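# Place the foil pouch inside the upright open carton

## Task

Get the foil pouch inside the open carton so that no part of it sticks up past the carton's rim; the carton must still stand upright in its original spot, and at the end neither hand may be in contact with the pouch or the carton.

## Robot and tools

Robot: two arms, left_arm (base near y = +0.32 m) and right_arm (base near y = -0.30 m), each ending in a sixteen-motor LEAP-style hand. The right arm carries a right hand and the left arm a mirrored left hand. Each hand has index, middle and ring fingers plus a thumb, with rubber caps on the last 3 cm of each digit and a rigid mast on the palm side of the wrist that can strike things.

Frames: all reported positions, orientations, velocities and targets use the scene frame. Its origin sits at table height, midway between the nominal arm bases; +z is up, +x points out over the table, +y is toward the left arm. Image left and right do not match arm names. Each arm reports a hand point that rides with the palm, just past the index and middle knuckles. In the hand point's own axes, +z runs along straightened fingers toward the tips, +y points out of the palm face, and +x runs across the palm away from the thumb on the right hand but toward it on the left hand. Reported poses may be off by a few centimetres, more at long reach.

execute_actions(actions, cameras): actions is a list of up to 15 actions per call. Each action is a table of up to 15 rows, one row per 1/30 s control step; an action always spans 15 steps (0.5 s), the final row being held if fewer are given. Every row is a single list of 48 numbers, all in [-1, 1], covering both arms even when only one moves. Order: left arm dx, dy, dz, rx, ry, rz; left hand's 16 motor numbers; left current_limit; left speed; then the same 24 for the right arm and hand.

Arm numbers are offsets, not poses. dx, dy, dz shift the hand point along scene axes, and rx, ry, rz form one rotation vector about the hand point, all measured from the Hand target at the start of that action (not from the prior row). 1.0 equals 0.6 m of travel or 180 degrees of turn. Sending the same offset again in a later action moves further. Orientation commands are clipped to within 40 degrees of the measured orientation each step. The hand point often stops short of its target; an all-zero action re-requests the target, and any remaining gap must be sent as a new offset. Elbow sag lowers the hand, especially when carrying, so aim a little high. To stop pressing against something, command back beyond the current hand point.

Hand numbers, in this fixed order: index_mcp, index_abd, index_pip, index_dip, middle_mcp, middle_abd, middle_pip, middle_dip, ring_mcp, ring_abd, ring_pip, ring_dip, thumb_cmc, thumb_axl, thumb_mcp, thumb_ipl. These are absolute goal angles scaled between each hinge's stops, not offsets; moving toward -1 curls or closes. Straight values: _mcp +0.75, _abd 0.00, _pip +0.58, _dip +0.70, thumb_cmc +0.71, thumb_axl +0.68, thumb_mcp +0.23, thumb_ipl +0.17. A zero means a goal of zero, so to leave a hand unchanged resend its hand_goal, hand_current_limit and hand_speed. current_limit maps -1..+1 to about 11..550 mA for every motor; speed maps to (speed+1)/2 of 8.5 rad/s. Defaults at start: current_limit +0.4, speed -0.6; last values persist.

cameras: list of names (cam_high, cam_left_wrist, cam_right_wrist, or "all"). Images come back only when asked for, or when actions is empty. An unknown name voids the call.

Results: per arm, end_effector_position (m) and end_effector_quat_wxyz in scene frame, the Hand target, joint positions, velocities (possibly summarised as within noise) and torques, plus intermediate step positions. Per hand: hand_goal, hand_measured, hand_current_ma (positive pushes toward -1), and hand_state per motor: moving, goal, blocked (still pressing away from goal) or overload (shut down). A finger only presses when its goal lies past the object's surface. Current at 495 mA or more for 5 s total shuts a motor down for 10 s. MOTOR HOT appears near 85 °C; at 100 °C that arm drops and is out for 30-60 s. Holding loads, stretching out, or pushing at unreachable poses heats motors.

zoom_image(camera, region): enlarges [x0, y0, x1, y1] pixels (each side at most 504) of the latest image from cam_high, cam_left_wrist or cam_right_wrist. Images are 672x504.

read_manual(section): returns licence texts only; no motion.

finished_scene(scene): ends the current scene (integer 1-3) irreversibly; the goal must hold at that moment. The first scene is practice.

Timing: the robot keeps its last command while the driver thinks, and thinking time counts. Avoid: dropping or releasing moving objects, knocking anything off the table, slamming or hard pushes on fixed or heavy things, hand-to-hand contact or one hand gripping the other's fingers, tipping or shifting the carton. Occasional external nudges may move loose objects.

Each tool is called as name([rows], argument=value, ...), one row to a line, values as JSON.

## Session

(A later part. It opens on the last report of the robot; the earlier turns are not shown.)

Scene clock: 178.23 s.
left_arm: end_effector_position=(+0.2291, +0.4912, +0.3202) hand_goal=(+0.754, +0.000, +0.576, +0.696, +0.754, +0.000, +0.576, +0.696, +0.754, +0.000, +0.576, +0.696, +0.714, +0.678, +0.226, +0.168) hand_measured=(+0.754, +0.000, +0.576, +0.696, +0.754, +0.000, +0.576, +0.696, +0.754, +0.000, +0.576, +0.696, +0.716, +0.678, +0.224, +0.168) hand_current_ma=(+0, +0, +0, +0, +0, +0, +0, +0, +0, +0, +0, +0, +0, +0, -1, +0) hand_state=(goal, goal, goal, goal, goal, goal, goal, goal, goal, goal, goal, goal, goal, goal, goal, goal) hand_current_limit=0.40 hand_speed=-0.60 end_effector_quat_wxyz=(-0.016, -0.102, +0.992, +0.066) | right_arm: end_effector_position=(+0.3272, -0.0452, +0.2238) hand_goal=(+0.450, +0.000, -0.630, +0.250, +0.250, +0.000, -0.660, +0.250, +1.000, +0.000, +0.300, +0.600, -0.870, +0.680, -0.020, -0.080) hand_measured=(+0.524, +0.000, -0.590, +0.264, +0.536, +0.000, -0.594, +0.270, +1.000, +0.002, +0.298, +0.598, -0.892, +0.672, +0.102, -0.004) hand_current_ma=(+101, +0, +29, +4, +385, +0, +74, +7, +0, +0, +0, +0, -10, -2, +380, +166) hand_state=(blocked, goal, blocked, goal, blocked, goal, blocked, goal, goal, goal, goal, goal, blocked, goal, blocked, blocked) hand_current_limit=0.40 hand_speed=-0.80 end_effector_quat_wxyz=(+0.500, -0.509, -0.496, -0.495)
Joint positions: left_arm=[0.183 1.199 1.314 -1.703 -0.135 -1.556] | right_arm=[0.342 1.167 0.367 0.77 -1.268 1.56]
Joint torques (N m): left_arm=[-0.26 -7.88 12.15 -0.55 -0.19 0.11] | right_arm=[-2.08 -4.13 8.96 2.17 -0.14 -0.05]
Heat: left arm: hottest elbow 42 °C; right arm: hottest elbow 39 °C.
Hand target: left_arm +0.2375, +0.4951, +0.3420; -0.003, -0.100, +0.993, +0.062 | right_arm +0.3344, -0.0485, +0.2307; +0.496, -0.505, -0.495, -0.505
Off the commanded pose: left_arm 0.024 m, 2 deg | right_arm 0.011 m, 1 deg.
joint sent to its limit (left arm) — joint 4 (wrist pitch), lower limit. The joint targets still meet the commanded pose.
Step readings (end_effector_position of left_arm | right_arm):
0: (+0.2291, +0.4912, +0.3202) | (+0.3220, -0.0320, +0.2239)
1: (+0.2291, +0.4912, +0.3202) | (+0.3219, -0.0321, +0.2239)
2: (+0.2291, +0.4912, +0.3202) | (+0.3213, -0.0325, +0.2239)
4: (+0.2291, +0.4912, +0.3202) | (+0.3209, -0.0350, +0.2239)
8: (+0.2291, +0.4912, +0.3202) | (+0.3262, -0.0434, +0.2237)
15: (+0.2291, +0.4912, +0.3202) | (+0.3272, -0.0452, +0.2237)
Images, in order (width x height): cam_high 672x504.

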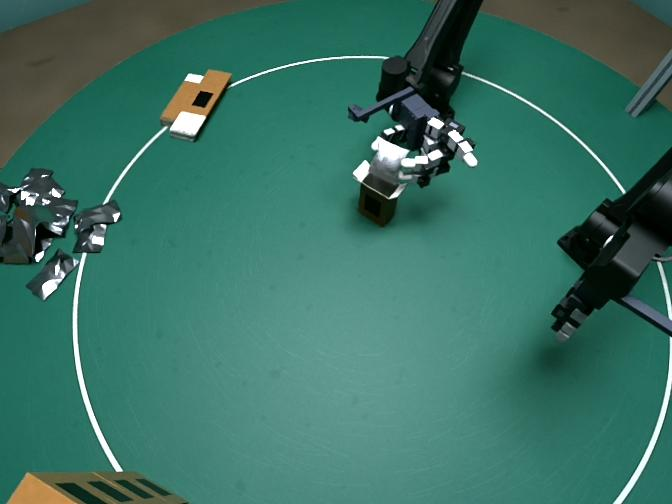

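execute_actions([
  [[0,0,0,0,0,0,0.754,0,0.576,0.696,0.754,0,0.576,0.696,0.754,0,0.576,0.696,0.714,0.678,0.226,0.168,0.4,-0.6,0,0,-0.025,0,0,0,0.45,0,-0.63,0.25,0.25,0,-0.66,0.25,1,0,0.3,0.6,-0.871,0.68,-0.02,-0.08,0.4,-0.8]],
  [[0,0,0,0,0,0,0.754,0,0.576,0.696,0.754,0,0.576,0.696,0.754,0,0.576,0.696,0.714,0.678,0.226,0.168,0.4,-0.6,0,0,0,0,0,0,0.7,0,-0.55,0.25,0.25,0,-0.66,0.25,1,0,0.3,0.6,-0.871,0.68,-0.02,-0.08,0.4,-0.9]],
], cameras=["cam_high"])

zoom_image(camera="cam_high", region=[350, 140, 414, 204])

Scene clock: 185.77 s.
left_arm: end_effector_position=(+0.2291, +0.4912, +0.3202) hand_goal=(+0.754, +0.000, +0.576, +0.696, +0.754, +0.000, +0.576, +0.696, +0.754, +0.000, +0.576, +0.696, +0.714, +0.678, +0.226, +0.168) hand_measured=(+0.754, +0.000, +0.576, +0.696, +0.754, +0.000, +0.576, +0.696, +0.754, +0.000, +0.576, +0.696, +0.716, +0.678, +0.224, +0.168) hand_current_ma=(+0, +0, +0, +0, +0, +0, +0, +0, +0, +0, +0, +0, +0, +0, -1, +0) hand_state=(goal, goal, goal, goal, goal, goal, goal, goal, goal, goal, goal, goal, goal, goal, goal, goal) hand_current_limit=0.40 hand_speed=-0.60 end_effector_quat_wxyz=(-0.016, -0.102, +0.992, +0.066) | right_arm: end_effector_position=(+0.3284, -0.0448, +0.2112) hand_goal=(+0.700, +0.000, -0.550, +0.250, +0.250, +0.000, -0.660, +0.250, +1.000, +0.000, +0.300, +0.600, -0.870, +0.680, -0.020, -0.080) hand_measured=(+0.698, +0.000, -0.548, +0.252, +0.536, +0.000, -0.594, +0.272, +1.000, +0.002, +0.298, +0.598, -0.850, +0.678, +0.102, -0.006) hand_current_ma=(+0, +0, +0, +0, +385, +0, +74, +9, +0, +0, +0, +0, +8, +0, +380, +160) hand_state=(goal, goal, goal, goal, blocked, goal, blocked, blocked, goal, goal, goal, goal, blocked, goal, blocked, blocked) hand_current_limit=0.40 hand_speed=-0.90 end_effector_quat_wxyz=(+0.500, -0.507, -0.496, -0.497)
Joint positions: left_arm=[0.183 1.199 1.314 -1.703 -0.135 -1.556] | right_arm=[0.342 1.223 0.352 0.846 -1.268 1.561]
Joint torques (N m): left_arm=[-0.44 -7.77 12.15 -0.53 -0.15 0.13] | right_arm=[-1.32 -4.89 7.95 1.96 -0.07 -0.05]
Heat: left arm: hottest elbow 42 °C; right arm: hottest elbow 38 °C.
Hand target: left_arm +0.2375, +0.4951, +0.3420; -0.003, -0.100, +0.993, +0.062 | right_arm +0.3345, -0.0485, +0.2160; +0.495, -0.504, -0.495, -0.505
Off the commanded pose: left_arm 0.024 m, 2 deg | right_arm 0.009 m, 1 deg.
joint sent to its limit (left arm) — joint 4 (wrist pitch), lower limit. The joint targets still meet the commanded pose.
Step readings (end_effector_position of left_arm | right_arm):
0: (+0.2291, +0.4912, +0.3202) | (+0.3272, -0.0452, +0.2238)
1: (+0.2291, +0.4912, +0.3202) | (+0.3272, -0.0451, +0.2239)
2: (+0.2291, +0.4912, +0.3202) | (+0.3275, -0.0451, +0.2240)
4: (+0.2291, +0.4912, +0.3202) | (+0.3287, -0.0447, +0.2224)
8: (+0.2291, +0.4912, +0.3202) | (+0.3287, -0.0447, +0.2122)
15: (+0.2291, +0.4912, +0.3202) | (+0.3281, -0.0449, +0.2088)
16: (+0.2291, +0.4912, +0.3202) | (+0.3281, -0.0449, +0.2093)
17: (+0.2291, +0.4912, +0.3202) | (+0.3282, -0.0449, +0.2096)
19: (+0.2291, +0.4912, +0.3202) | (+0.3283, -0.0448, +0.2102)
23: (+0.2291, +0.4912, +0.3202) | (+0.3283, -0.0448, +0.2107)
30: (+0.2291, +0.4912, +0.3202) | (+0.3284, -0.0448, +0.2111)
Images, in order (width x height): cam_high 672x504.

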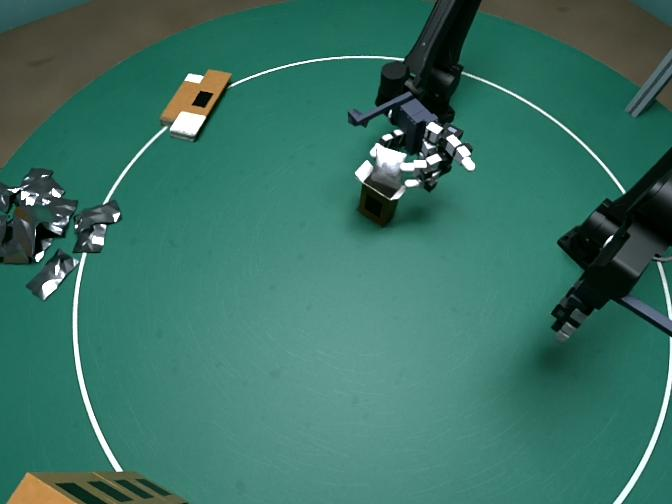

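Scaled by 7.875 from the camera's 672x504 image, which has a finer 960x720 frame.

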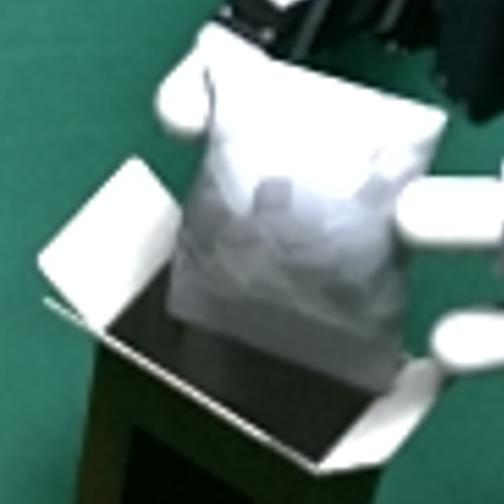

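execute_actions([
  [[0,0,0,0,0,0,0.754,0,0.576,0.696,0.754,0,0.576,0.696,0.754,0,0.576,0.696,0.714,0.678,0.226,0.168,0.4,-0.6,0.0055,-0.017,0,0,0,0,0.8,0,-0.2,0.35,0.25,0,-0.66,0.25,1,0,0.3,0.6,-0.871,0.68,-0.02,-0.08,0.4,-0.9]],
], cameras=["cam_high"])

zoom_image(camera="cam_high", region=[350, 140, 414, 204])

Scene clock: 196.77 s.
left_arm: end_effector_position=(+0.2291, +0.4912, +0.3202) hand_goal=(+0.754, +0.000, +0.576, +0.696, +0.754, +0.000, +0.576, +0.696, +0.754, +0.000, +0.576, +0.696, +0.714, +0.678, +0.226, +0.168) hand_measured=(+0.754, +0.000, +0.576, +0.696, +0.754, +0.000, +0.576, +0.696, +0.754, +0.000, +0.576, +0.696, +0.716, +0.678, +0.224, +0.168) hand_current_ma=(+0, +0, +0, +0, +0, +0, +0, +0, +0, +0, +0, +0, +0, +0, -1, +0) hand_state=(goal, goal, goal, goal, goal, goal, goal, goal, goal, goal, goal, goal, goal, goal, goal, goal) hand_current_limit=0.40 hand_speed=-0.60 end_effector_quat_wxyz=(-0.016, -0.102, +0.992, +0.066) | right_arm: end_effector_position=(+0.3313, -0.0548, +0.2106) hand_goal=(+0.800, +0.000, -0.200, +0.350, +0.250, +0.000, -0.660, +0.250, +1.000, +0.000, +0.300, +0.600, -0.870, +0.680, -0.020, -0.080) hand_measured=(+0.798, +0.000, -0.202, +0.348, +0.536, +0.000, -0.594, +0.272, +1.000, +0.002, +0.298, +0.598, -0.848, +0.680, +0.102, -0.008) hand_current_ma=(+0, +0, +0, +0, +385, +0, +74, +9, +0, +0, +0, +0, +9, +0, +380, +154) hand_state=(goal, goal, goal, goal, blocked, goal, blocked, blocked, goal, goal, goal, goal, blocked, goal, blocked, blocked) hand_current_limit=0.40 hand_speed=-0.90 end_effector_quat_wxyz=(+0.500, -0.508, -0.496, -0.496)
Joint positions: left_arm=[0.183 1.199 1.314 -1.703 -0.135 -1.556] | right_arm=[0.304 1.225 0.352 0.846 -1.306 1.561]
Joint torques (N m): left_arm=[0.38 -8.64 12.19 -0.46 -0.2 0.12] | right_arm=[-1.08 -5.01 8.05 1.85 -0.09 -0.03]
Heat: left arm: hottest elbow 42 °C; right arm: hottest elbow 38 °C.
Hand target: left_arm +0.2375, +0.4951, +0.3420; -0.003, -0.100, +0.993, +0.062 | right_arm +0.3378, -0.0587, +0.2159; +0.495, -0.504, -0.495, -0.505
Off the commanded pose: left_arm 0.024 m, 2 deg | right_arm 0.009 m, 1 deg.
joint sent to its limit (left arm) — joint 4 (wrist pitch), lower limit. The joint targets still meet the commanded pose.
Step readings (end_effector_position of left_arm | right_arm):
0: (+0.2291, +0.4912, +0.3202) | (+0.3284, -0.0448, +0.2112)
1: (+0.2291, +0.4912, +0.3202) | (+0.3282, -0.0447, +0.2112)
2: (+0.2291, +0.4912, +0.3202) | (+0.3277, -0.0451, +0.2112)
4: (+0.2291, +0.4912, +0.3202) | (+0.3274, -0.0470, +0.2112)
8: (+0.2291, +0.4912, +0.3202) | (+0.3307, -0.0533, +0.2111)
15: (+0.2291, +0.4912, +0.3202) | (+0.3313, -0.0548, +0.2107)
Images, in order (width x height): cam_high 672x504.

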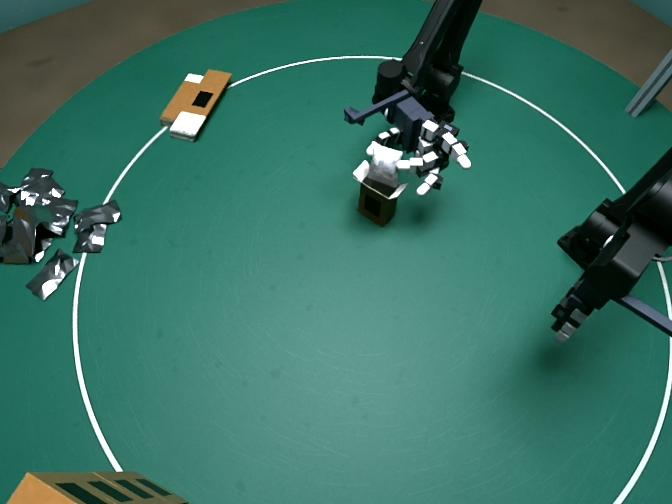

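Scaled by 7.875 from the camera's 672x504 image, which has a finer 960x720 frame.

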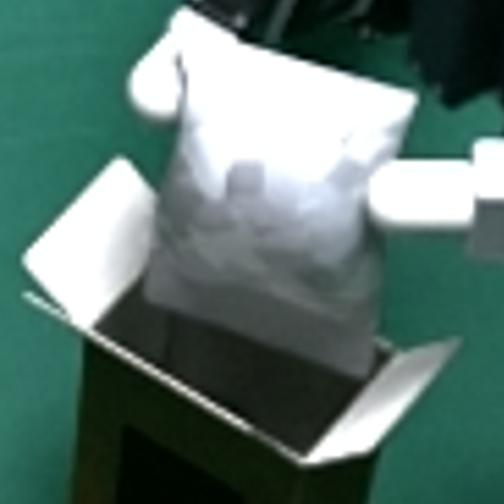

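execute_actions([
  [[0,0,0,0,0,0,0.754,0,0.576,0.696,0.754,0,0.576,0.696,0.754,0,0.576,0.696,0.714,0.678,0.226,0.168,0.4,-0.6,0.0035,-0.009,-0.033,0,0,0,1,0,0.2,0.6,0.25,0,-0.66,0.25,1,0,0.3,0.6,-0.871,0.68,-0.02,-0.08,0.4,-0.8]],
], cameras=["cam_high"])

zoom_image(camera="cam_high", region=[350, 140, 414, 204])

Scene clock: 200.83 s.
left_arm: end_effector_position=(+0.2291, +0.4912, +0.3202) hand_goal=(+0.754, +0.000, +0.576, +0.696, +0.754, +0.000, +0.576, +0.696, +0.754, +0.000, +0.576, +0.696, +0.714, +0.678, +0.226, +0.168) hand_measured=(+0.754, +0.000, +0.576, +0.696, +0.754, +0.000, +0.576, +0.696, +0.754, +0.000, +0.576, +0.696, +0.716, +0.678, +0.224, +0.168) hand_current_ma=(+0, +0, +0, +0, +0, +0, +0, +0, +0, +0, +0, +0, +0, +0, -1, +0) hand_state=(goal, goal, goal, goal, goal, goal, goal, goal, goal, goal, goal, goal, goal, goal, goal, goal) hand_current_limit=0.40 hand_speed=-0.60 end_effector_quat_wxyz=(-0.016, -0.102, +0.992, +0.066) | right_arm: end_effector_position=(+0.3335, -0.0596, +0.1913) hand_goal=(+1.000, +0.000, +0.200, +0.600, +0.250, +0.000, -0.660, +0.250, +1.000, +0.000, +0.300, +0.600, -0.870, +0.680, -0.020, -0.080) hand_measured=(+0.998, +0.002, +0.198, +0.598, +0.536, +0.000, -0.594, +0.272, +1.000, +0.002, +0.298, +0.598, -0.846, +0.680, +0.102, -0.008) hand_current_ma=(+0, +0, +0, +0, +385, +0, +74, +9, +0, +0, +0, +0, +10, +0, +380, +152) hand_state=(goal, goal, goal, goal, blocked, goal, blocked, blocked, goal, goal, goal, goal, blocked, goal, blocked, blocked) hand_current_limit=0.40 hand_speed=-0.80 end_effector_quat_wxyz=(+0.502, -0.509, -0.495, -0.494)
Joint positions: left_arm=[0.183 1.199 1.314 -1.703 -0.135 -1.556] | right_arm=[0.285 1.304 0.336 0.935 -1.326 1.561]
Joint torques (N m): left_arm=[-0.44 -8.23 12.22 -0.49 -0.21 0.11] | right_arm=[-2.02 -5.48 7.17 2.04 -0.11 -0.07]
Heat: left arm: hottest elbow 42 °C; right arm: hottest elbow 38 °C.
Hand target: left_arm +0.2375, +0.4951, +0.3420; -0.003, -0.100, +0.993, +0.062 | right_arm +0.3399, -0.0641, +0.1961; +0.495, -0.504, -0.495, -0.505
Off the commanded pose: left_arm 0.024 m, 2 deg | right_arm 0.009 m, 2 deg.
joint sent to its limit (left arm) — joint 4 (wrist pitch), lower limit. The joint targets still meet the commanded pose.
Step readings (end_effector_position of left_arm | right_arm):
0: (+0.2291, +0.4912, +0.3202) | (+0.3313, -0.0548, +0.2106)
1: (+0.2291, +0.4912, +0.3202) | (+0.3312, -0.0547, +0.2105)
2: (+0.2291, +0.4912, +0.3202) | (+0.3313, -0.0548, +0.2103)
4: (+0.2291, +0.4912, +0.3202) | (+0.3320, -0.0555, +0.2072)
8: (+0.2291, +0.4912, +0.3202) | (+0.3330, -0.0587, +0.1919)
15: (+0.2291, +0.4912, +0.3202) | (+0.3331, -0.0597, +0.1888)
Images, in order (width x height): cam_high 672x504.

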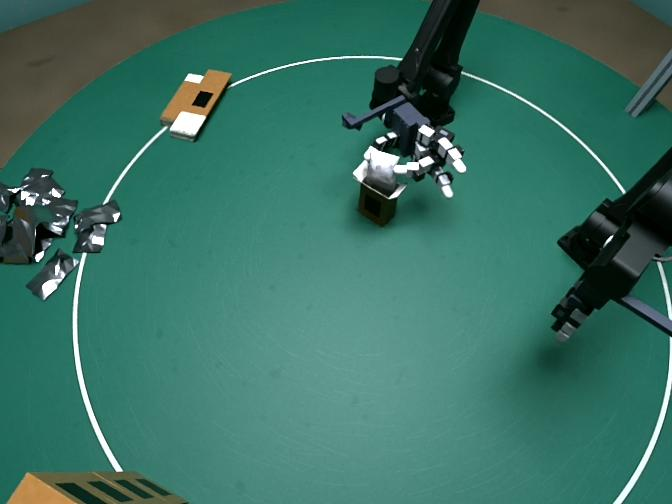

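Scaled by 7.875 from the camera's 672x504 image, which has a finer 960x720 frame.

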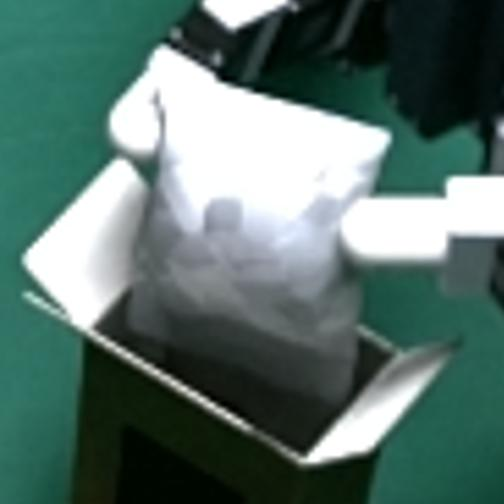

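execute_actions([
  [[0,0,0,0,0,0,0.754,0,0.576,0.696,0.754,0,0.576,0.696,0.754,0,0.576,0.696,0.714,0.678,0.226,0.168,0.4,-0.6,0,0,-0.037,0,0,0,1,0,0.2,0.6,0.25,0,-0.66,0.25,1,0,0.3,0.6,-0.871,0.68,-0.02,-0.08,0.4,-0.8]],
], cameras=["cam_high"])

zoom_image(camera="cam_high", region=[350, 140, 414, 204])

Scene clock: 207.83 s.
left_arm: end_effector_position=(+0.2291, +0.4912, +0.3202) hand_goal=(+0.754, +0.000, +0.576, +0.696, +0.754, +0.000, +0.576, +0.696, +0.754, +0.000, +0.576, +0.696, +0.714, +0.678, +0.226, +0.168) hand_measured=(+0.754, +0.000, +0.576, +0.696, +0.754, +0.000, +0.576, +0.696, +0.754, +0.000, +0.576, +0.696, +0.716, +0.678, +0.224, +0.168) hand_current_ma=(+0, +0, +0, +0, +0, +0, +0, +0, +0, +0, +0, +0, +0, +0, -1, +0) hand_state=(goal, goal, goal, goal, goal, goal, goal, goal, goal, goal, goal, goal, goal, goal, goal, goal) hand_current_limit=0.40 hand_speed=-0.60 end_effector_quat_wxyz=(-0.016, -0.102, +0.992, +0.066) | right_arm: end_effector_position=(+0.3339, -0.0594, +0.1700) hand_goal=(+1.000, +0.000, +0.200, +0.600, +0.250, +0.000, -0.660, +0.250, +1.000, +0.000, +0.300, +0.600, -0.870, +0.680, -0.020, -0.080) hand_measured=(+0.998, +0.002, +0.198, +0.598, +0.536, +0.000, -0.594, +0.272, +1.000, +0.002, +0.298, +0.598, -0.846, +0.680, +0.102, -0.008) hand_current_ma=(+0, +0, +0, +0, +385, +0, +74, +9, +0, +0, +0, +0, +11, +0, +380, +151) hand_state=(goal, goal, goal, goal, blocked, goal, blocked, blocked, goal, goal, goal, goal, blocked, goal, blocked, blocked) hand_current_limit=0.40 hand_speed=-0.80 end_effector_quat_wxyz=(+0.501, -0.508, -0.496, -0.495)
Joint positions: left_arm=[0.183 1.199 1.314 -1.703 -0.135 -1.556] | right_arm=[0.285 1.403 0.32 1.048 -1.326 1.554]
Joint torques (N m): left_arm=[0.26 -8.12 12.04 -0.53 -0.19 0.12] | right_arm=[-1.14 -5.89 6.26 1.85 -0.09 -0.04]
Heat: left arm: hottest elbow 42 °C; right arm: hottest elbow 38 °C.
Hand target: left_arm +0.2375, +0.4951, +0.3420; -0.003, -0.100, +0.993, +0.062 | right_arm +0.3398, -0.0640, +0.1739; +0.495, -0.504, -0.495, -0.505
Off the commanded pose: left_arm 0.024 m, 2 deg | right_arm 0.009 m, 1 deg.
joint sent to its limit (left arm) — joint 4 (wrist pitch), lower limit. The joint targets still meet the commanded pose.
Step readings (end_effector_position of left_arm | right_arm):
0: (+0.2291, +0.4912, +0.3202) | (+0.3335, -0.0596, +0.1913)
1: (+0.2291, +0.4912, +0.3202) | (+0.3336, -0.0595, +0.1913)
2: (+0.2291, +0.4912, +0.3202) | (+0.3336, -0.0595, +0.1909)
4: (+0.2291, +0.4912, +0.3202) | (+0.3342, -0.0593, +0.1867)
8: (+0.2291, +0.4912, +0.3202) | (+0.3333, -0.0596, +0.1701)
15: (+0.2291, +0.4912, +0.3202) | (+0.3333, -0.0596, +0.1676)
Images, in order (width x height): cam_high 672x504.

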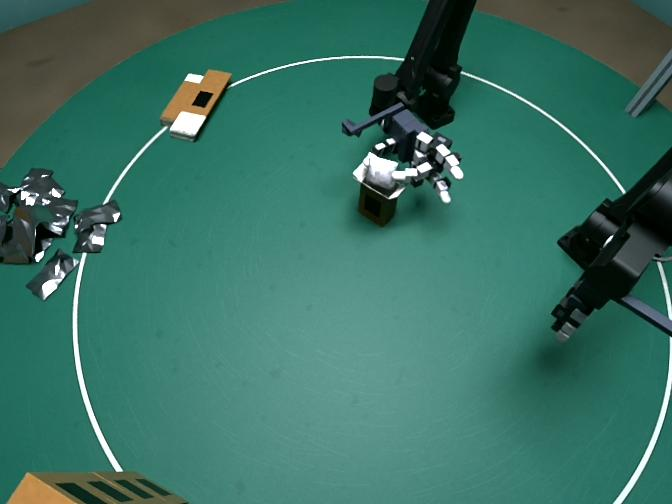

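Scaled by 7.875 from the camera's 672x504 image, which has a finer 960x720 frame.

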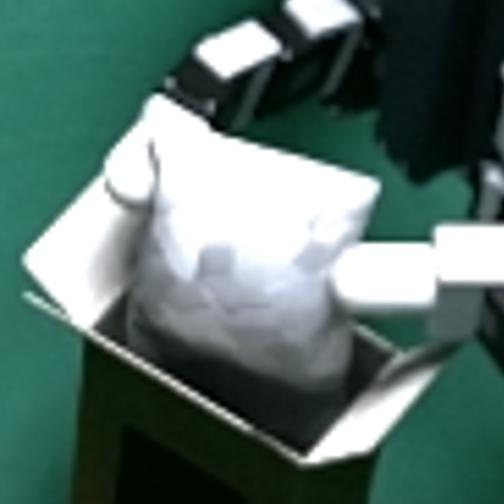

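Going well. Lower a bit more.

execute_actions([
  [[0,0,0,0,0,0,0.754,0,0.576,0.696,0.754,0,0.576,0.696,0.754,0,0.576,0.696,0.714,0.678,0.226,0.168,0.4,-0.6,0,0,-0.022,0,0,0,1,0,0.2,0.6,0.25,0,-0.66,0.25,1,0,0.3,0.6,-0.871,0.68,-0.02,-0.08,0.4,-0.8]],
], cameras=["cam_high"])

zoom_image(camera="cam_high", region=[350, 140, 414, 204])

Scene clock: 210.60 s.
left_arm: end_effector_position=(+0.2291, +0.4912, +0.3202) hand_goal=(+0.754, +0.000, +0.576, +0.696, +0.754, +0.000, +0.576, +0.696, +0.754, +0.000, +0.576, +0.696, +0.714, +0.678, +0.226, +0.168) hand_measured=(+0.754, +0.000, +0.576, +0.696, +0.754, +0.000, +0.576, +0.696, +0.754, +0.000, +0.576, +0.696, +0.716, +0.678, +0.224, +0.168) hand_current_ma=(+0, +0, +0, +0, +0, +0, +0, +0, +0, +0, +0, +0, +0, +0, -1, +0) hand_state=(goal, goal, goal, goal, goal, goal, goal, goal, goal, goal, goal, goal, goal, goal, goal, goal) hand_current_limit=0.40 hand_speed=-0.60 end_effector_quat_wxyz=(-0.016, -0.102, +0.992, +0.066) | right_arm: end_effector_position=(+0.3350, -0.0592, +0.1583) hand_goal=(+1.000, +0.000, +0.200, +0.600, +0.250, +0.000, -0.660, +0.250, +1.000, +0.000, +0.300, +0.600, -0.870, +0.680, -0.020, -0.080) hand_measured=(+0.998, +0.002, +0.198, +0.598, +0.536, +0.000, -0.594, +0.272, +1.000, +0.002, +0.298, +0.598, -0.846, +0.680, +0.102, -0.008) hand_current_ma=(+0, +0, +0, +0, +385, +0, +74, +9, +0, +0, +0, +0, +11, +0, +380, +151) hand_state=(goal, goal, goal, goal, blocked, goal, blocked, blocked, goal, goal, goal, goal, blocked, goal, blocked, blocked) hand_current_limit=0.40 hand_speed=-0.80 end_effector_quat_wxyz=(+0.499, -0.506, -0.497, -0.497)
Joint positions: left_arm=[0.183 1.199 1.314 -1.703 -0.135 -1.556] | right_arm=[0.285 1.471 0.314 1.129 -1.326 1.555]
Joint torques (N m): left_arm=[0.15 -7.53 12.36 -0.4 -0.18 0.1] | right_arm=[-1.26 -6.48 5.65 1.98 -0.07 -0.02]
Heat: left arm: hottest elbow 42 °C; right arm: hottest elbow 38 °C.
Hand target: left_arm +0.2375, +0.4951, +0.3420; -0.003, -0.100, +0.993, +0.062 | right_arm +0.3399, -0.0641, +0.1607; +0.495, -0.504, -0.495, -0.505
Off the commanded pose: left_arm 0.024 m, 2 deg | right_arm 0.007 m, 1 deg.
joint sent to its limit (left arm) — joint 4 (wrist pitch), lower limit. The joint targets still meet the commanded pose.
Step readings (end_effector_position of left_arm | right_arm):
0: (+0.2291, +0.4912, +0.3202) | (+0.3339, -0.0594, +0.1701)
1: (+0.2291, +0.4912, +0.3202) | (+0.3339, -0.0594, +0.1701)
2: (+0.2291, +0.4912, +0.3202) | (+0.3341, -0.0594, +0.1700)
4: (+0.2291, +0.4912, +0.3202) | (+0.3347, -0.0593, +0.1676)
8: (+0.2291, +0.4912, +0.3202) | (+0.3347, -0.0593, +0.1578)
15: (+0.2291, +0.4912, +0.3202) | (+0.3347, -0.0593, +0.1571)
Images, in order (width x height): cam_high 672x504.

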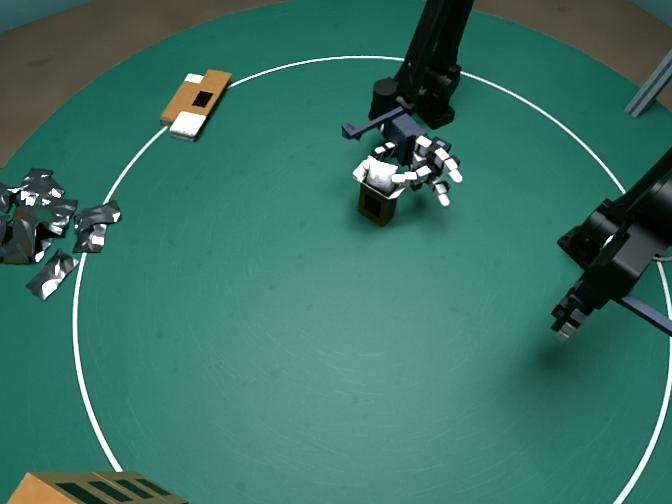

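Scaled by 7.875 from the camera's 672x504 image, which has a finer 960x720 frame.

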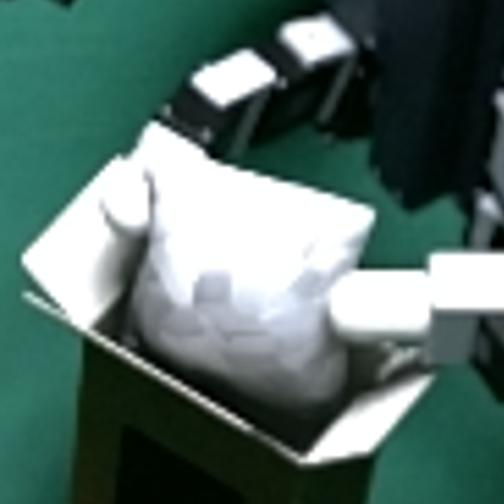

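execute_actions([
  [[0,0,0,0,0,0,0.754,0,0.576,0.696,0.754,0,0.576,0.696,0.754,0,0.576,0.696,0.714,0.678,0.226,0.168,0.4,-0.6,0,0,-0.015,0,0,0,1,0,0.2,0.6,0.4,0,-0.63,0.25,1,0,0.3,0.6,-0.871,0.68,0.03,-0.05,0.4,-0.9]],
  [[0,0,0,0,0,0,0.754,0,0.576,0.696,0.754,0,0.576,0.696,0.754,0,0.576,0.696,0.714,0.678,0.226,0.168,0.4,-0.6,0,0,0,0,0,0,1,0,0.2,0.6,0.53,0,-0.60,0.26,1,0,0.3,0.6,-0.871,0.68,0.1,-0.01,0.4,-0.9]],
], cameras=["cam_high"])

zoom_image(camera="cam_high", region=[350, 140, 414, 204])

Scene clock: 214.70 s.
left_arm: end_effector_position=(+0.2291, +0.4912, +0.3202) hand_goal=(+0.754, +0.000, +0.576, +0.696, +0.754, +0.000, +0.576, +0.696, +0.754, +0.000, +0.576, +0.696, +0.714, +0.678, +0.226, +0.168) hand_measured=(+0.754, +0.000, +0.576, +0.696, +0.754, +0.000, +0.576, +0.696, +0.754, +0.000, +0.576, +0.696, +0.716, +0.678, +0.224, +0.168) hand_current_ma=(+0, +0, +0, +0, +0, +0, +0, +0, +0, +0, +0, +0, +0, +0, -1, +0) hand_state=(goal, goal, goal, goal, goal, goal, goal, goal, goal, goal, goal, goal, goal, goal, goal, goal) hand_current_limit=0.40 hand_speed=-0.60 end_effector_quat_wxyz=(-0.016, -0.102, +0.992, +0.066) | right_arm: end_effector_position=(+0.3353, -0.0590, +0.1497) hand_goal=(+1.000, +0.000, +0.200, +0.600, +0.530, +0.000, -0.600, +0.260, +1.000, +0.000, +0.300, +0.600, -0.870, +0.680, +0.100, -0.010) hand_measured=(+0.998, +0.002, +0.198, +0.598, +0.546, +0.000, -0.580, +0.268, +1.000, +0.002, +0.298, +0.598, -0.846, +0.680, +0.120, +0.002) hand_current_ma=(+0, +0, +0, +0, +6, +0, +8, +1, +0, +0, +0, +0, +11, +0, +13, +5) hand_state=(goal, goal, goal, goal, goal, goal, blocked, goal, goal, goal, goal, goal, blocked, goal, blocked, goal) hand_current_limit=0.40 hand_speed=-0.90 end_effector_quat_wxyz=(+0.500, -0.505, -0.497, -0.498)
Joint positions: left_arm=[0.183 1.199 1.314 -1.703 -0.135 -1.556] | right_arm=[0.285 1.52 0.311 1.187 -1.327 1.56]
Joint torques (N m): left_arm=[-0.03 -7.36 12.36 -0.68 -0.21 0.14] | right_arm=[-1.61 -7 4.67 1.92 -0.06 -0.01]
Heat: left arm: hottest elbow 42 °C; right arm: hottest elbow 38 °C.
Hand target: left_arm +0.2375, +0.4951, +0.3420; -0.003, -0.100, +0.993, +0.062 | right_arm +0.3397, -0.0641, +0.1516; +0.495, -0.504, -0.495, -0.505
Off the commanded pose: left_arm 0.024 m, 2 deg | right_arm 0.007 m, 1 deg.
joint sent to its limit (left arm) — joint 4 (wrist pitch), lower limit. The joint targets still meet the commanded pose.
Step readings (end_effector_position of left_arm | right_arm):
0: (+0.2291, +0.4912, +0.3202) | (+0.3350, -0.0592, +0.1584)
1: (+0.2291, +0.4912, +0.3202) | (+0.3350, -0.0592, +0.1583)
2: (+0.2291, +0.4912, +0.3202) | (+0.3350, -0.0591, +0.1583)
4: (+0.2291, +0.4912, +0.3202) | (+0.3353, -0.0590, +0.1566)
8: (+0.2291, +0.4912, +0.3202) | (+0.3358, -0.0589, +0.1503)
15: (+0.2291, +0.4912, +0.3202) | (+0.3363, -0.0588, +0.1502)
16: (+0.2291, +0.4912, +0.3202) | (+0.3363, -0.0588, +0.1505)
17: (+0.2291, +0.4912, +0.3202) | (+0.3364, -0.0588, +0.1507)
19: (+0.2291, +0.4912, +0.3202) | (+0.3364, -0.0588, +0.1509)
23: (+0.2291, +0.4912, +0.3202) | (+0.3364, -0.0588, +0.1507)
30: (+0.2291, +0.4912, +0.3202) | (+0.3363, -0.0588, +0.1508)
Images, in order (width x height): cam_high 672x504.

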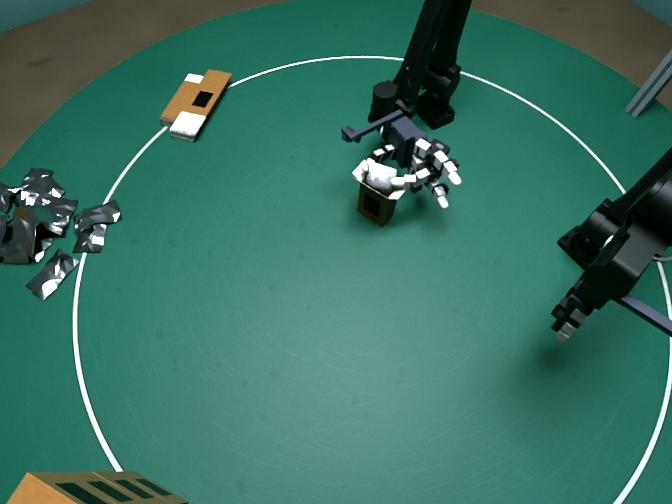

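Scaled by 7.875 from the camera's 672x504 image, which has a finer 960x720 frame.

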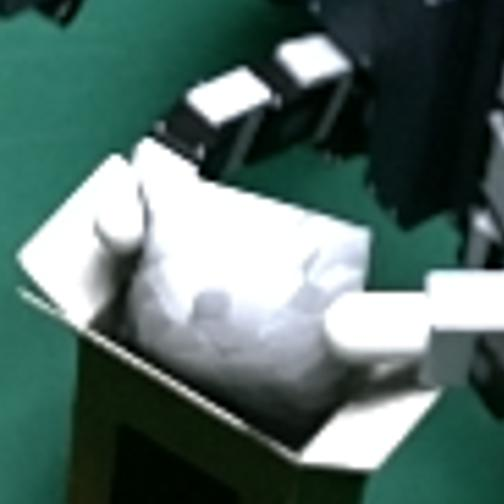

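execute_actions([
  [[0,0,0,0,0,0,0.754,0,0.576,0.696,0.754,0,0.576,0.696,0.754,0,0.576,0.696,0.714,0.678,0.226,0.168,0.4,-0.6,0,0,0,0,0,0,1,0,0.2,0.6,0.62,0,-0.55,0.3,1,0,0.3,0.6,-0.871,0.68,0.18,0.02,0.4,-0.9]],
  [[0,0,0,0,0,0,0.754,0,0.576,0.696,0.754,0,0.576,0.696,0.754,0,0.576,0.696,0.714,0.678,0.226,0.168,0.4,-0.6,0,0,0,0,0,0,1,0,0.2,0.6,0.75,0,-0.45,0.4,1,0,0.3,0.6,-0.871,0.68,0.28,0.1,0.4,-0.9]],
], cameras=["cam_high"])

zoom_image(camera="cam_high", region=[350, 140, 414, 204])

Scene clock: 218.00 s.
left_arm: end_effector_position=(+0.2291, +0.4912, +0.3202) hand_goal=(+0.754, +0.000, +0.576, +0.696, +0.754, +0.000, +0.576, +0.696, +0.754, +0.000, +0.576, +0.696, +0.714, +0.678, +0.226, +0.168) hand_measured=(+0.754, +0.000, +0.576, +0.696, +0.754, +0.000, +0.576, +0.696, +0.754, +0.000, +0.576, +0.696, +0.716, +0.678, +0.224, +0.168) hand_current_ma=(+0, +0, +0, +0, +0, +0, +0, +0, +0, +0, +0, +0, +0, +0, -1, +0) hand_state=(goal, goal, goal, goal, goal, goal, goal, goal, goal, goal, goal, goal, goal, goal, goal, goal) hand_current_limit=0.40 hand_speed=-0.60 end_effector_quat_wxyz=(-0.016, -0.102, +0.992, +0.066) | right_arm: end_effector_position=(+0.3354, -0.0590, +0.1507) hand_goal=(+1.000, +0.000, +0.200, +0.600, +0.750, +0.000, -0.450, +0.400, +1.000, +0.000, +0.300, +0.600, -0.870, +0.680, +0.280, +0.100) hand_measured=(+0.998, +0.002, +0.198, +0.598, +0.748, +0.000, -0.452, +0.398, +1.000, +0.002, +0.298, +0.598, -0.846, +0.680, +0.278, +0.098) hand_current_ma=(+0, +0, +0, +0, +0, +0, +0, +0, +0, +0, +0, +0, +10, +0, +0, +0) hand_state=(goal, goal, goal, goal, goal, goal, goal, goal, goal, goal, goal, goal, blocked, goal, goal, goal) hand_current_limit=0.40 hand_speed=-0.90 end_effector_quat_wxyz=(+0.499, -0.504, -0.498, -0.499)
Joint positions: left_arm=[0.183 1.199 1.314 -1.703 -0.135 -1.556] | right_arm=[0.285 1.52 0.311 1.192 -1.327 1.56]
Joint torques (N m): left_arm=[0.03 -8 12 -0.43 -0.2 0.13] | right_arm=[-1.26 -6.24 4.83 1.68 -0.05 0.01]
Heat: left arm: hottest elbow 42 °C; right arm: hottest elbow 38 °C.
Hand target: left_arm +0.2375, +0.4951, +0.3420; -0.003, -0.100, +0.993, +0.062 | right_arm +0.3397, -0.0641, +0.1516; +0.495, -0.505, -0.495, -0.505
Off the commanded pose: left_arm 0.024 m, 2 deg | right_arm 0.007 m, 1 deg.
joint sent to its limit (left arm) — joint 4 (wrist pitch), lower limit. The joint targets still meet the commanded pose.
Step readings (end_effector_position of left_arm | right_arm):
0: (+0.2291, +0.4912, +0.3202) | (+0.3353, -0.0590, +0.1497)
1: (+0.2291, +0.4912, +0.3202) | (+0.3353, -0.0590, +0.1497)
2: (+0.2291, +0.4912, +0.3202) | (+0.3353, -0.0590, +0.1497)
4: (+0.2291, +0.4912, +0.3202) | (+0.3353, -0.0590, +0.1500)
8: (+0.2291, +0.4912, +0.3202) | (+0.3354, -0.0590, +0.1505)
15: (+0.2291, +0.4912, +0.3202) | (+0.3354, -0.0590, +0.1506)
16: (+0.2291, +0.4912, +0.3202) | (+0.3354, -0.0590, +0.1507)
17: (+0.2291, +0.4912, +0.3202) | (+0.3354, -0.0590, +0.1507)
19: (+0.2291, +0.4912, +0.3202) | (+0.3354, -0.0590, +0.1507)
23: (+0.2291, +0.4912, +0.3202) | (+0.3354, -0.0590, +0.1507)
30: (+0.2291, +0.4912, +0.3202) | (+0.3354, -0.0590, +0.1507)
Images, in order (width x height): cam_high 672x504.

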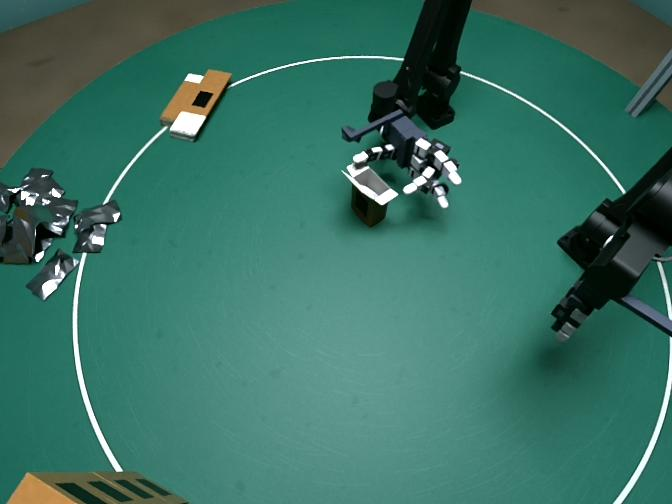

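Scaled by 7.875 from the camera's 672x504 image, which has a finer 960x720 frame.

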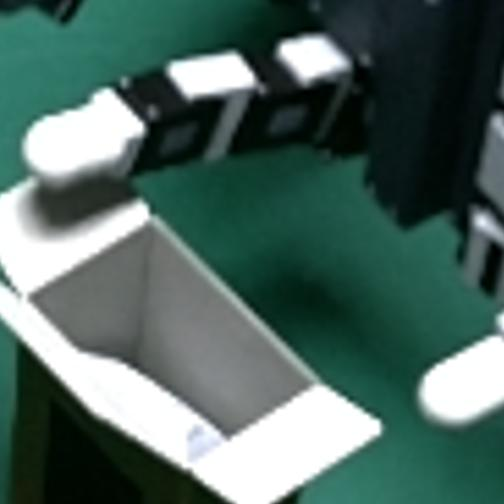

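execute_actions([
  [[0,0,0,0,0,0,0.754,0,0.576,0.696,0.754,0,0.576,0.696,0.754,0,0.576,0.696,0.714,0.678,0.226,0.168,0.4,-0.6,0,0,0.05,0,0,0,1,0,0.2,0.6,0.75,0,-0.45,0.4,1,0,0.3,0.6,-0.871,0.68,0.28,0.1,0.4,-0.9]],
  [[0,0,0,0,0,0,0.754,0,0.576,0.696,0.754,0,0.576,0.696,0.754,0,0.576,0.696,0.714,0.678,0.226,0.168,0.4,-0.6,0,0,0.1,0,0,0,1,0,0.2,0.6,0.8,0,-0.4,0.4,1,0,0.3,0.6,-0.871,0.68,0.28,0.1,0.4,-0.8]],
], cameras=["cam_high","cam_right_wrist"])

zoom_image(camera="cam_high", region=[336, 140, 426, 230])

Scene clock: 222.03 s.
left_arm: end_effector_position=(+0.2291, +0.4912, +0.3202) hand_goal=(+0.754, +0.000, +0.576, +0.696, +0.754, +0.000, +0.576, +0.696, +0.754, +0.000, +0.576, +0.696, +0.714, +0.678, +0.226, +0.168) hand_measured=(+0.754, +0.000, +0.576, +0.696, +0.754, +0.000, +0.576, +0.696, +0.754, +0.000, +0.576, +0.696, +0.716, +0.678, +0.224, +0.168) hand_current_ma=(+0, +0, +0, +0, +0, +0, +0, +0, +0, +0, +0, +0, +0, +0, -1, +0) hand_state=(goal, goal, goal, goal, goal, goal, goal, goal, goal, goal, goal, goal, goal, goal, goal, goal) hand_current_limit=0.40 hand_speed=-0.60 end_effector_quat_wxyz=(-0.016, -0.102, +0.992, +0.066) | right_arm: end_effector_position=(+0.3242, -0.0619, +0.2183) hand_goal=(+1.000, +0.000, +0.200, +0.600, +0.800, +0.000, -0.400, +0.400, +1.000, +0.000, +0.300, +0.600, -0.870, +0.680, +0.280, +0.100) hand_measured=(+0.998, +0.002, +0.198, +0.598, +0.798, +0.000, -0.402, +0.398, +1.000, +0.002, +0.298, +0.598, -0.850, +0.680, +0.278, +0.098) hand_current_ma=(+0, +0, +0, +0, +0, +0, +0, +0, +0, +0, +0, +0, +8, +0, +0, +0) hand_state=(goal, goal, goal, goal, goal, goal, goal, goal, goal, goal, goal, goal, blocked, goal, goal, goal) hand_current_limit=0.40 hand_speed=-0.80 end_effector_quat_wxyz=(+0.514, -0.515, -0.483, -0.487)
Joint positions: left_arm=[0.183 1.199 1.314 -1.703 -0.135 -1.556] | right_arm=[0.282 1.171 0.344 0.833 -1.331 1.636]
Joint torques (N m): left_arm=[0.09 -8.23 12.23 -0.59 -0.16 0.12] | right_arm=[-1.61 -5.83 11.06 0.81 -0.01 -0.16]
Heat: left arm: hottest elbow 43 °C; right arm: hottest elbow 37 °C.
Hand target: left_arm +0.2375, +0.4951, +0.3420; -0.003, -0.100, +0.993, +0.062 | right_arm +0.3398, -0.0641, +0.2417; +0.495, -0.504, -0.495, -0.505
Off the commanded pose: left_arm 0.024 m, 2 deg | right_arm 0.028 m, 3 deg.
joint sent to its limit (left arm) — joint 4 (wrist pitch), lower limit. The joint targets still meet the commanded pose.
Step readings (end_effector_position of left_arm | right_arm):
0: (+0.2291, +0.4912, +0.3202) | (+0.3354, -0.0590, +0.1507)
1: (+0.2291, +0.4912, +0.3202) | (+0.3354, -0.0590, +0.1507)
2: (+0.2291, +0.4912, +0.3202) | (+0.3353, -0.0590, +0.1511)
4: (+0.2291, +0.4912, +0.3202) | (+0.3348, -0.0591, +0.1551)
8: (+0.2291, +0.4912, +0.3202) | (+0.3332, -0.0594, +0.1725)
15: (+0.2291, +0.4912, +0.3202) | (+0.3313, -0.0597, +0.1750)
16: (+0.2291, +0.4912, +0.3202) | (+0.3311, -0.0598, +0.1740)
17: (+0.2291, +0.4912, +0.3202) | (+0.3304, -0.0598, +0.1740)
19: (+0.2291, +0.4912, +0.3202) | (+0.3281, -0.0603, +0.1833)
23: (+0.2291, +0.4912, +0.3202) | (+0.3243, -0.0609, +0.2198)
30: (+0.2291, +0.4912, +0.3202) | (+0.3255, -0.0614, +0.2270)
camera_calibration:
cam_right_wrist: T_world_to_cam=[[0.560058, 0.0250775, -0.828074, 0.0376918], [-0.573088, -0.710073, -0.409105, 0.189391], [-0.598252, 0.703682, -0.38331, 0.446496], [0, 0, 0, 1]] pos_world=[0.354545, -0.180655, 0.279839]
Images, in order (width x height): cam_high 672x504, cam_right_wrist 672x504.

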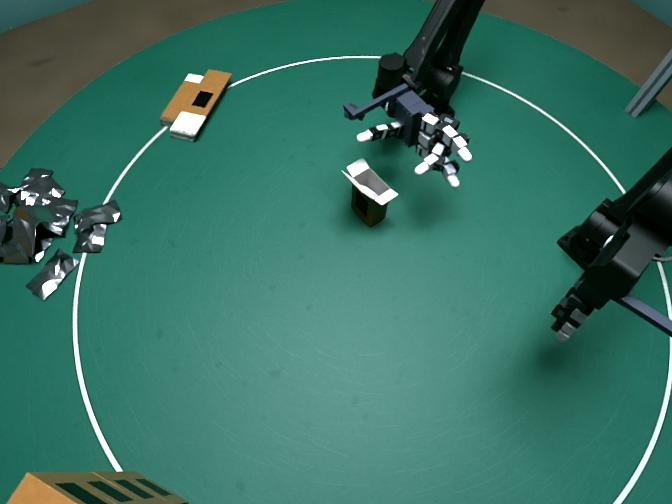

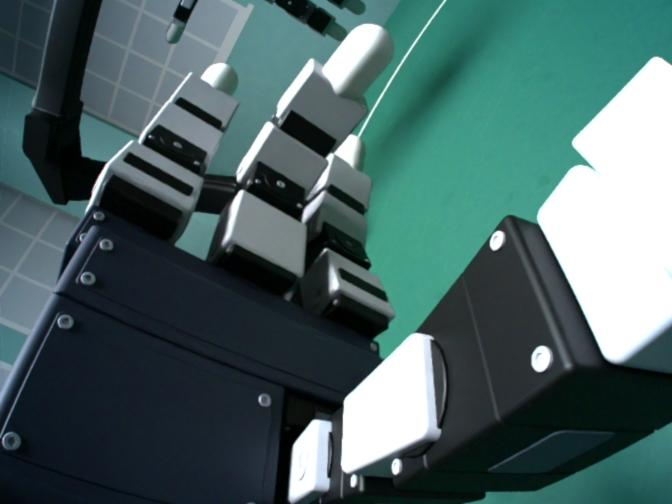

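Scaled by 5.600 from the camera's 672x504 image, which has a finer 960x720 frame.

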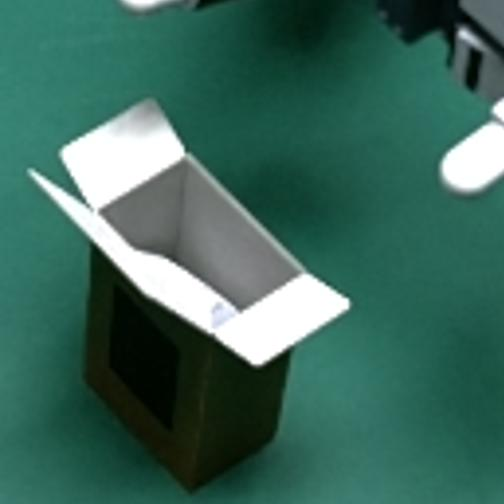

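zoom_image(camera="cam_high", region=[340, 154, 402, 216])

Scaled by 8.129 from the camera's 672x504 image, which has a finer 960x720 frame.

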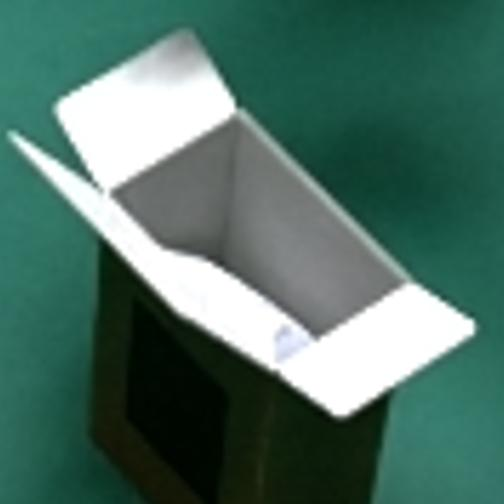

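execute_actions([
  [[0,0,0,0,0,0,0.754,0,0.576,0.696,0.754,0,0.576,0.696,0.754,0,0.576,0.696,0.714,0.678,0.226,0.168,0.4,-0.6,0.02,0,0.1,0,0,0,1,0,0.2,0.6,1,0,0.2,0.6,1,0,0.3,0.6,-0.5,0.68,0.28,0.1,0.4,-0.7]],
  [[0,0,0,0,0,0,0.754,0,0.576,0.696,0.754,0,0.576,0.696,0.754,0,0.576,0.696,0.714,0.678,0.226,0.168,0.4,-0.6,0.12,-0.05,0.02,0,0,0,1,0,0.2,0.6,1,0,0.2,0.6,1,0,0.3,0.6,0.9,0.68,0.28,0.1,0.4,-0.4]],
], cameras=["cam_right_wrist","cam_left_wrist"])

Scene clock: 241.23 s.
left_arm: end_effector_position=(+0.2291, +0.4912, +0.3202) hand_goal=(+0.754, +0.000, +0.576, +0.696, +0.754, +0.000, +0.576, +0.696, +0.754, +0.000, +0.576, +0.696, +0.714, +0.678, +0.226, +0.168) hand_measured=(+0.754, +0.000, +0.576, +0.696, +0.754, +0.000, +0.576, +0.696, +0.754, +0.000, +0.576, +0.696, +0.716, +0.678, +0.224, +0.168) hand_current_ma=(+0, +0, +0, +0, +0, +0, +0, +0, +0, +0, +0, +0, +0, +0, -1, +0) hand_state=(goal, goal, goal, goal, goal, goal, goal, goal, goal, goal, goal, goal, goal, goal, goal, goal) hand_current_limit=0.40 hand_speed=-0.60 end_effector_quat_wxyz=(-0.016, -0.102, +0.992, +0.066) | right_arm: end_effector_position=(+0.4113, -0.0977, +0.2929) hand_goal=(+1.000, +0.000, +0.200, +0.600, +1.000, +0.000, +0.200, +0.600, +1.000, +0.000, +0.300, +0.600, +0.900, +0.680, +0.280, +0.100) hand_measured=(+1.000, +0.002, +0.198, +0.598, +1.000, +0.002, +0.198, +0.598, +1.000, +0.002, +0.298, +0.598, +0.892, +0.680, +0.278, +0.098) hand_current_ma=(+0, +0, +0, +0, +0, +0, +0, +0, +0, +0, +0, +0, -1, +0, +0, +0) hand_state=(goal, goal, goal, goal, goal, goal, goal, goal, goal, goal, goal, goal, goal, goal, goal, goal) hand_current_limit=0.40 hand_speed=-0.40 end_effector_quat_wxyz=(+0.506, -0.518, -0.481, -0.495)
Joint positions: left_arm=[0.183 1.199 1.314 -1.703 -0.135 -1.556] | right_arm=[0.13 1.217 0.631 0.599 -1.461 1.63]
Joint torques (N m): left_arm=[0.67 -7.82 12.22 -0.62 -0.19 0.17] | right_arm=[-0.5 -5.95 12.93 0.62 -0.09 -0.09]
Heat: left arm: hottest elbow 43 °C; right arm: hottest elbow 38 °C.
Hand target: left_arm +0.2375, +0.4951, +0.3420; -0.003, -0.100, +0.993, +0.062 | right_arm +0.4238, -0.0940, +0.3137; +0.495, -0.504, -0.495, -0.505
Off the commanded pose: left_arm 0.024 m, 2 deg | right_arm 0.024 m, 3 deg.
joint sent to its limit (left arm) — joint 4 (wrist pitch), lower limit. The joint targets still meet the commanded pose.
Step readings (end_effector_position of left_arm | right_arm):
0: (+0.2291, +0.4912, +0.3202) | (+0.3242, -0.0619, +0.2183)
1: (+0.2291, +0.4912, +0.3202) | (+0.3243, -0.0618, +0.2186)
2: (+0.2291, +0.4912, +0.3202) | (+0.3245, -0.0619, +0.2200)
4: (+0.2291, +0.4912, +0.3202) | (+0.3262, -0.0619, +0.2300)
8: (+0.2291, +0.4912, +0.3202) | (+0.3326, -0.0616, +0.2730)
15: (+0.2291, +0.4912, +0.3202) | (+0.3376, -0.0614, +0.2844)
16: (+0.2291, +0.4912, +0.3202) | (+0.3374, -0.0616, +0.2824)
17: (+0.2291, +0.4912, +0.3202) | (+0.3371, -0.0622, +0.2818)
19: (+0.2291, +0.4912, +0.3202) | (+0.3478, -0.0694, +0.2833)
23: (+0.2291, +0.4912, +0.3202) | (+0.3936, -0.0949, +0.2900)
30: (+0.2291, +0.4912, +0.3202) | (+0.4105, -0.0978, +0.2918)
camera_calibration:
cam_left_wrist: T_world_to_cam=[[0.866496, -0.483803, -0.122963, 0.0476437], [-0.28621, -0.68332, 0.671683, 0.135525], [-0.408985, -0.546817, -0.730563, 0.724187], [0, 0, 0, 1]] pos_world=[0.293688, 0.511655, 0.443893]
cam_right_wrist: T_world_to_cam=[[0.570588, 0.0128464, -0.821136, 0.0440486], [-0.583062, -0.697798, -0.416073, 0.251757], [-0.578332, 0.71618, -0.390665, 0.547592], [0, 0, 0, 1]] pos_world=[0.438346, -0.217064, 0.354844]
Images, in order (width x height): cam_left_wrist 672x504, cam_right_wrist 672x504.

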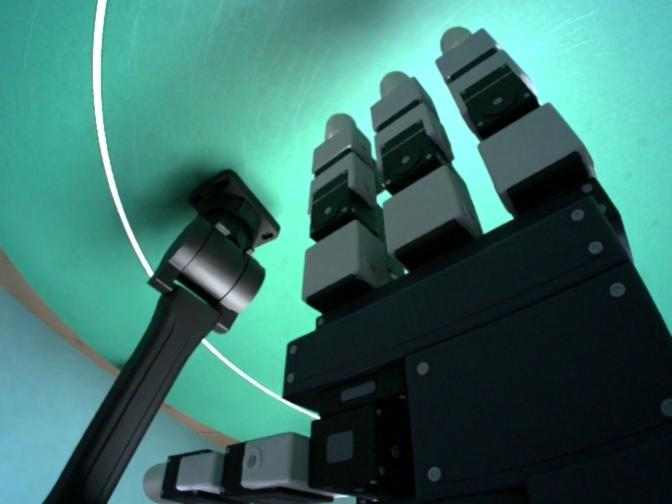

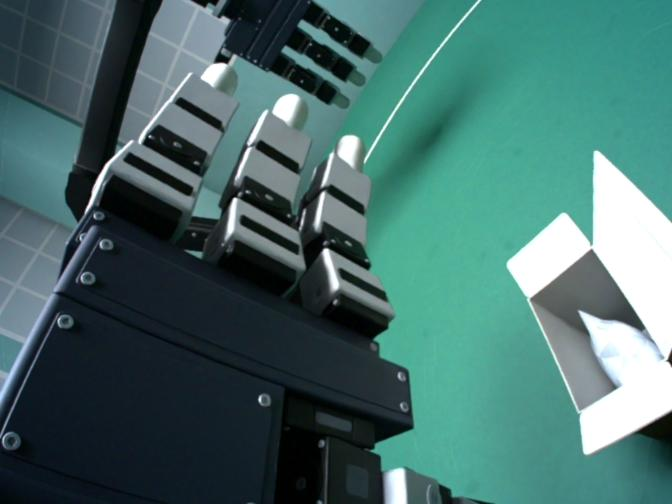

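finished_scene(scene=2)

The scene is finished: the task was done.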